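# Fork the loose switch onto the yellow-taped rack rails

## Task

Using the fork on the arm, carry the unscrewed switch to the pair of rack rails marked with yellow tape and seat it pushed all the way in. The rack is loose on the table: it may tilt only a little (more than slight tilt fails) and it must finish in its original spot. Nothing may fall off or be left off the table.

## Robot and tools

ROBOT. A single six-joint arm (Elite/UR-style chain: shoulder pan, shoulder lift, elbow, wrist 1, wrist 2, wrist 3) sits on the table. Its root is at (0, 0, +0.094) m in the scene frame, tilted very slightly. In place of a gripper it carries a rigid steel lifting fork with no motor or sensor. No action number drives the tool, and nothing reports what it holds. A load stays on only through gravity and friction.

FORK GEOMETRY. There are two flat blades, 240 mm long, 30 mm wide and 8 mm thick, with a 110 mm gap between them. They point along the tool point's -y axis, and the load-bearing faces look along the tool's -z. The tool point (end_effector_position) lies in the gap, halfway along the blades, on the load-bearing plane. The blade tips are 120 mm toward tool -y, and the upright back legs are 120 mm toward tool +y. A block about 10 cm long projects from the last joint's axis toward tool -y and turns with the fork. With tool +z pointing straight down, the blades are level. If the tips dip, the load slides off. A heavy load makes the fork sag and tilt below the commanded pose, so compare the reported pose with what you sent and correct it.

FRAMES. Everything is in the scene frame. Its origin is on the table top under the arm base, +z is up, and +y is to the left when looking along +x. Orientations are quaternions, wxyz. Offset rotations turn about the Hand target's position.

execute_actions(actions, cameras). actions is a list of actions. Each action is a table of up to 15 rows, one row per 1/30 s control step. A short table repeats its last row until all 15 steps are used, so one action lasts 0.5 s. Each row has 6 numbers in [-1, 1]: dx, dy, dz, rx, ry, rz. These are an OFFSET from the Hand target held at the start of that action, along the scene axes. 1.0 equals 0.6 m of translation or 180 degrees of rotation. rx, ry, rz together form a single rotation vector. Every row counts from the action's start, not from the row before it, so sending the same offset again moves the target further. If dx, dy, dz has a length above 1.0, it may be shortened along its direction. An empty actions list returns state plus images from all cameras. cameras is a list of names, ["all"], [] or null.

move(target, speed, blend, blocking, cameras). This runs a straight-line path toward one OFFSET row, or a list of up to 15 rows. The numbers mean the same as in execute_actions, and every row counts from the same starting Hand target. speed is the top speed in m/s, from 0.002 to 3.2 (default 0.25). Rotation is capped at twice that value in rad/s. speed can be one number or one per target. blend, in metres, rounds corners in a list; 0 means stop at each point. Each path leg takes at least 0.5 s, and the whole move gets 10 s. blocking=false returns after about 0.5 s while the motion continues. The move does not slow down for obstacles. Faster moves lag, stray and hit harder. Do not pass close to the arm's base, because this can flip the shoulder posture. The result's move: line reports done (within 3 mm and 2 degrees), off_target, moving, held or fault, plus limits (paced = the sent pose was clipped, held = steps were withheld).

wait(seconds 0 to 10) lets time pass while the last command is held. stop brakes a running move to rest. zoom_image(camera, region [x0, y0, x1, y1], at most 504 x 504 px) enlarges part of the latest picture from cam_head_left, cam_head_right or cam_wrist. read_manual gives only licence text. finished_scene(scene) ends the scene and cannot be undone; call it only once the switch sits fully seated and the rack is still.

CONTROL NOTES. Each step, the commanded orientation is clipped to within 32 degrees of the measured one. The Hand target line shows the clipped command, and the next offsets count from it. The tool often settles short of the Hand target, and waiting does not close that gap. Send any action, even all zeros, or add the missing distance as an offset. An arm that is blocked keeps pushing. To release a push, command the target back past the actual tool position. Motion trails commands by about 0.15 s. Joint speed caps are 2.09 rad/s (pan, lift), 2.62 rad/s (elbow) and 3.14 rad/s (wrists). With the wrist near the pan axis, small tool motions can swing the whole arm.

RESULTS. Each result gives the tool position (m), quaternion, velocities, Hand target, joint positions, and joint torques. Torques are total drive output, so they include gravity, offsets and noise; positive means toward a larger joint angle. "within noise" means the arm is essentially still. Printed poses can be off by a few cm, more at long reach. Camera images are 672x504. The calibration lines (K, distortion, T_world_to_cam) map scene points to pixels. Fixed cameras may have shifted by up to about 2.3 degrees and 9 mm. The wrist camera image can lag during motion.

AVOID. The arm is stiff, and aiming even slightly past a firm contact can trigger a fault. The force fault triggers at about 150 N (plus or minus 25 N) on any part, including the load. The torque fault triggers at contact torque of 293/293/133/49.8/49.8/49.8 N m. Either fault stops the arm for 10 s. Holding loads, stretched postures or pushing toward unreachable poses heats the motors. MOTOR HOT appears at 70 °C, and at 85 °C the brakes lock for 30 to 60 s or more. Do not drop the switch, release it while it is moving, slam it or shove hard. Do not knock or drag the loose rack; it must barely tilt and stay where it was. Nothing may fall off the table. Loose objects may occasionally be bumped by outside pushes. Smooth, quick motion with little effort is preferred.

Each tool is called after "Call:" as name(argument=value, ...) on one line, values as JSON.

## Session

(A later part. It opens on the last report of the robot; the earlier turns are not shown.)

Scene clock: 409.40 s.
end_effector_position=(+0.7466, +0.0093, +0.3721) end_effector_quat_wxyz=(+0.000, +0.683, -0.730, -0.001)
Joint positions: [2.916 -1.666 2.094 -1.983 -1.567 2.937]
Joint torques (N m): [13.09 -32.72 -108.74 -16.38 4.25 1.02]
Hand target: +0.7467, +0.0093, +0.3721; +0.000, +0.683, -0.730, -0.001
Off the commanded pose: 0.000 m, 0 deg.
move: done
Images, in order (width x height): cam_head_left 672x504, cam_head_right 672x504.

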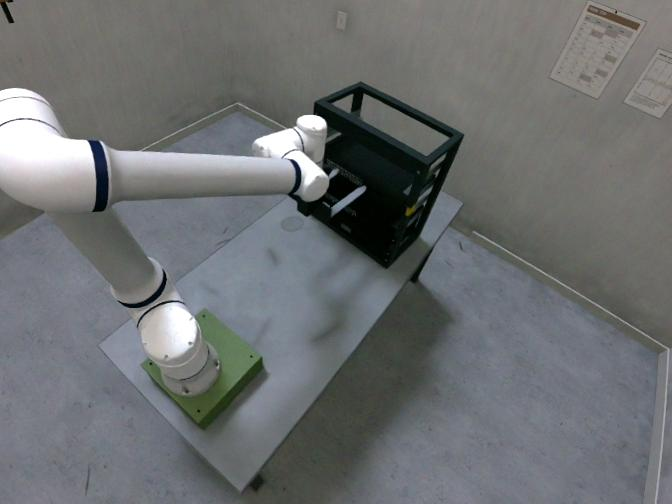

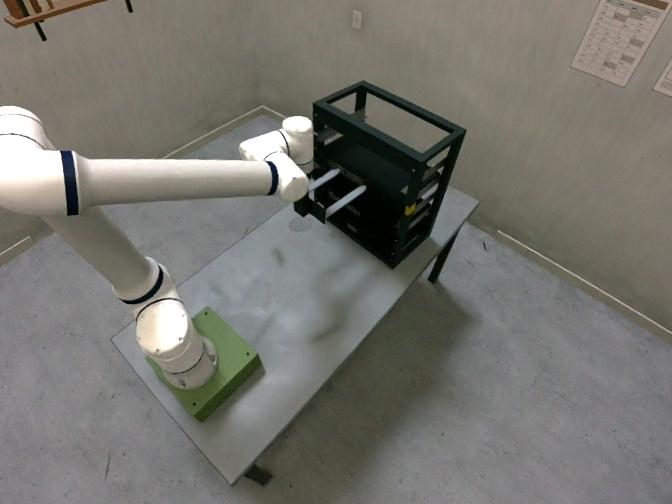

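Call:
move(target=[0.0067, -0.0004, 0, 0, 0, 0], speed=0.015)

Call:
move(target=[0.0042, -0.0003, 0, 0, 0, 0], speed=0.015, cameras=["cam_head_left","cam_head_right"])

Call:
zoom_image(camera="cam_head_right", region=[370, 170, 430, 230])

Call:
zoom_image(camera="cam_head_left", region=[290, 100, 440, 250])

Scene clock: 414.47 s.
end_effector_position=(+0.7506, +0.0090, +0.3721) end_effector_quat_wxyz=(+0.000, +0.683, -0.730, -0.001)
Joint positions: [2.917 -1.658 2.087 -1.984 -1.567 2.938]
Joint torques (N m): [13.88 -35.04 -108.73 -16.47 4.62 0.83]
Hand target: +0.7508, +0.0090, +0.3721; +0.000, +0.683, -0.730, -0.001
Off the commanded pose: 0.000 m, 0 deg.
move: done

Scene clock: 415.17 s.
end_effector_position=(+0.7531, +0.0089, +0.3721) end_effector_quat_wxyz=(+0.000, +0.683, -0.730, -0.001)
Joint positions: [2.918 -1.654 2.083 -1.984 -1.567 2.939]
Joint torques (N m): [9.08 -23.77 -113.07 -18.18 3.83 1]
Hand target: +0.7533, +0.0088, +0.3721; +0.000, +0.683, -0.730, -0.001
Off the commanded pose: 0.000 m, 0 deg.
move: done
Images, in order (width x height): cam_head_left 672x504, cam_head_right 672x504.

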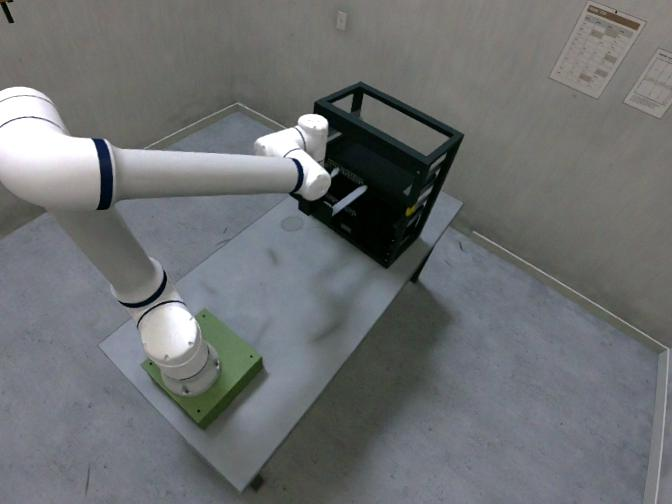

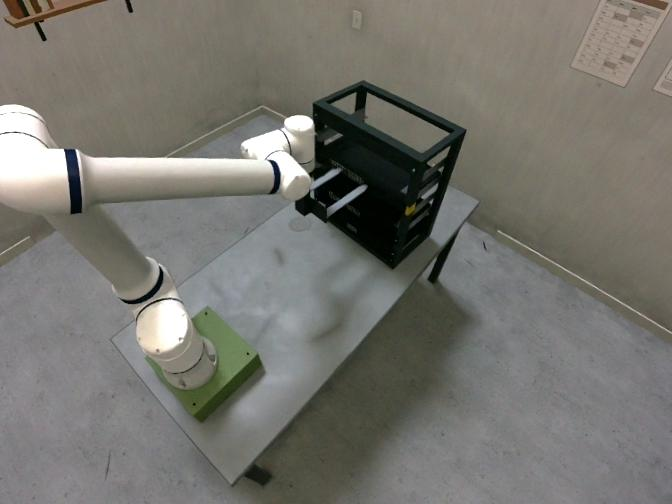

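Scaled by 8.400.

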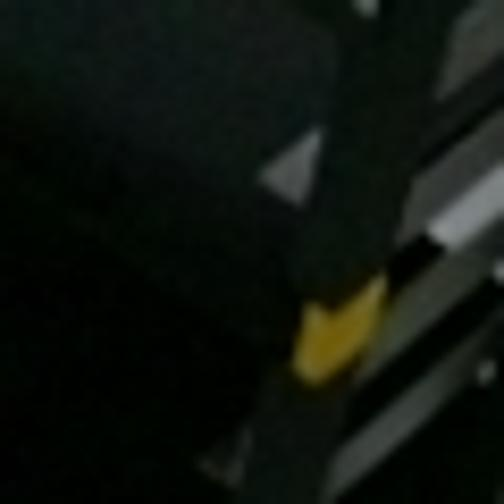

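Scaled by 3.360.

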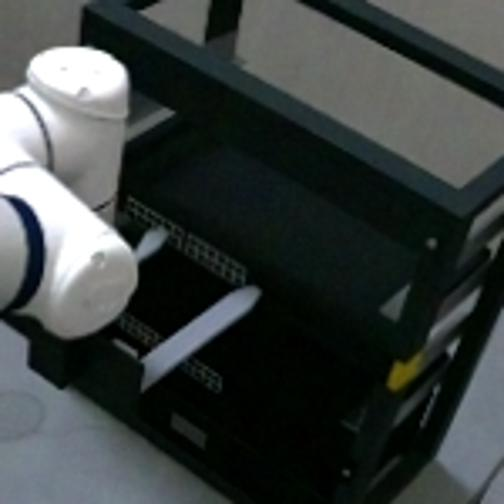

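Call:
move(target=[0.003, -0.0002, 0, 0, 0, 0], speed=0.01)

Call:
move(target=[0.0025, -0.0002, 0, 0, 0, 0], speed=0.01, cameras=["cam_head_left","cam_head_right"])

Call:
zoom_image(camera="cam_head_right", region=[370, 170, 430, 230])

Call:
zoom_image(camera="cam_head_right", region=[360, 220, 420, 280])

Scene clock: 430.83 s.
end_effector_position=(+0.7532, +0.0089, +0.3704) end_effector_quat_wxyz=(+0.002, +0.683, -0.731, -0.003)
Joint positions: [2.919 -1.651 2.081 -1.981 -1.568 2.94]
Joint torques (N m): [-5.54 -50.78 -82.31 -8.5 -0.05 0.34]
Hand target: +0.7532, +0.0089, +0.3704; +0.002, +0.683, -0.731, -0.003 (not the last commanded pose)
Off the commanded pose: 0.003 m, 0 deg.
FORCE FAULT: contact force on the arm reached its limit, and the arm stopped for 10 seconds. The contact can be on any part of the arm, not only on its tool. That time counts as 20 of the actions that you can send in this scene. The arm's remaining commands of this call were not run. The arm's target is now where it stood when the stop ended, not its last command. The arm accepts commands again.
move: fault

not run: an earlier result of this reply reported a stop or a fault. Calls in your next reply go to the robot.

Scaled by 8.400.
This view is cut from an older image: the scene may have changed since it was taken.

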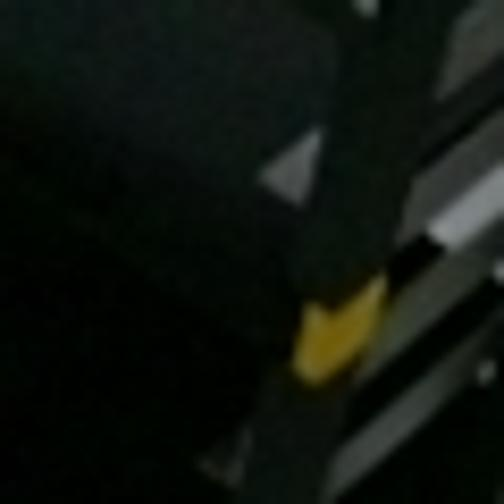

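Scaled by 8.400.
This view is cut from an older image: the scene may have changed since it was taken.

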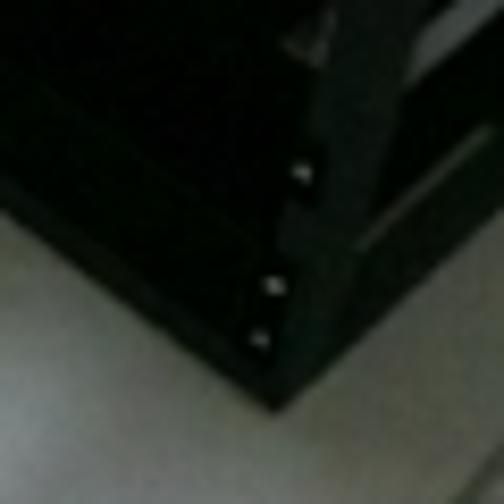

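Call:
move(target=[-0.35, 0.0233, 0, 0, 0, 0], speed=0.15, cameras=["cam_head_left","cam_head_right"])

Call:
zoom_image(camera="cam_head_right", region=[300, 80, 480, 260])

Call:
zoom_image(camera="cam_head_left", region=[300, 80, 480, 260])

Call:
zoom_image(camera="cam_head_right", region=[300, 130, 350, 180])

Call:
zoom_image(camera="cam_head_right", region=[370, 170, 430, 230])

Scene clock: 437.27 s.
end_effector_position=(+0.5433, +0.0228, +0.3704) end_effector_quat_wxyz=(+0.002, +0.683, -0.731, -0.003)
Joint positions: [2.805 -2.086 2.366 -1.83 -1.57 2.827]
Joint torques (N m): [-22.94 -23.34 -75.61 -5.26 2.36 -2.35]
Hand target: +0.5432, +0.0229, +0.3704; +0.002, +0.683, -0.731, -0.003
Off the commanded pose: 0.000 m, 0 deg.
move: done
Images, in order (width x height): cam_head_left 672x504, cam_head_right 672x504.

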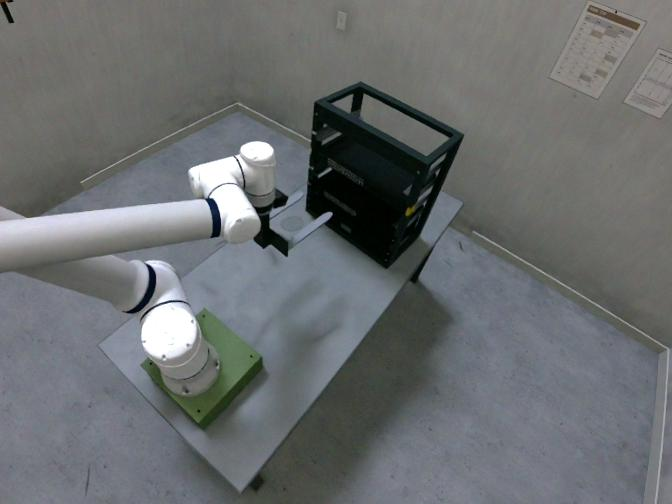

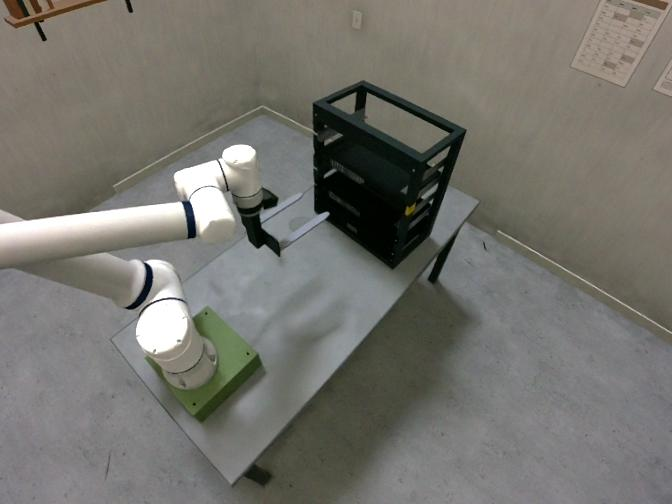

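Scaled by 2.800.

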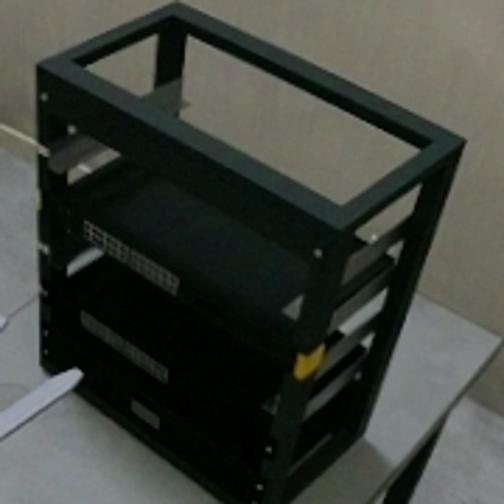

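Scaled by 2.800.

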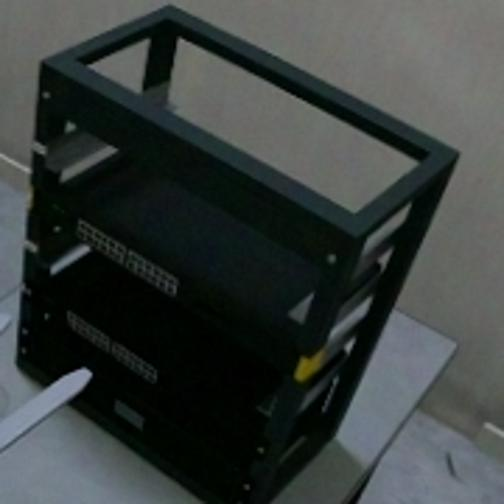

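Scaled by 10.080.

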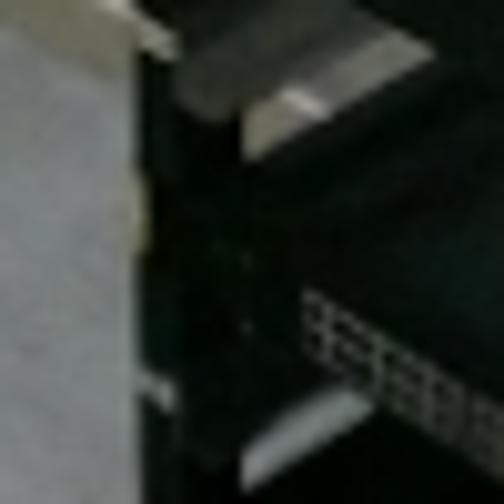

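Scaled by 8.400.

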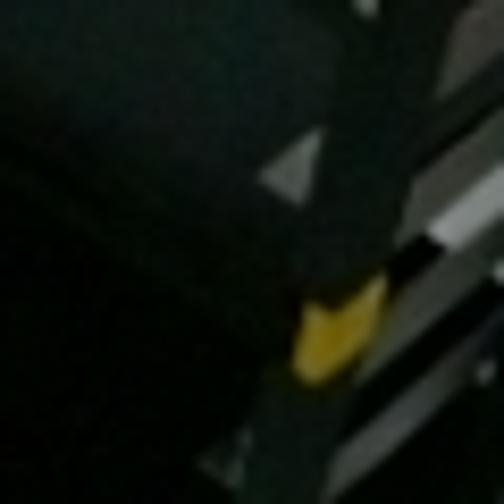

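Call:
finished_scene(scene=1)

The scene is finished: the task was done.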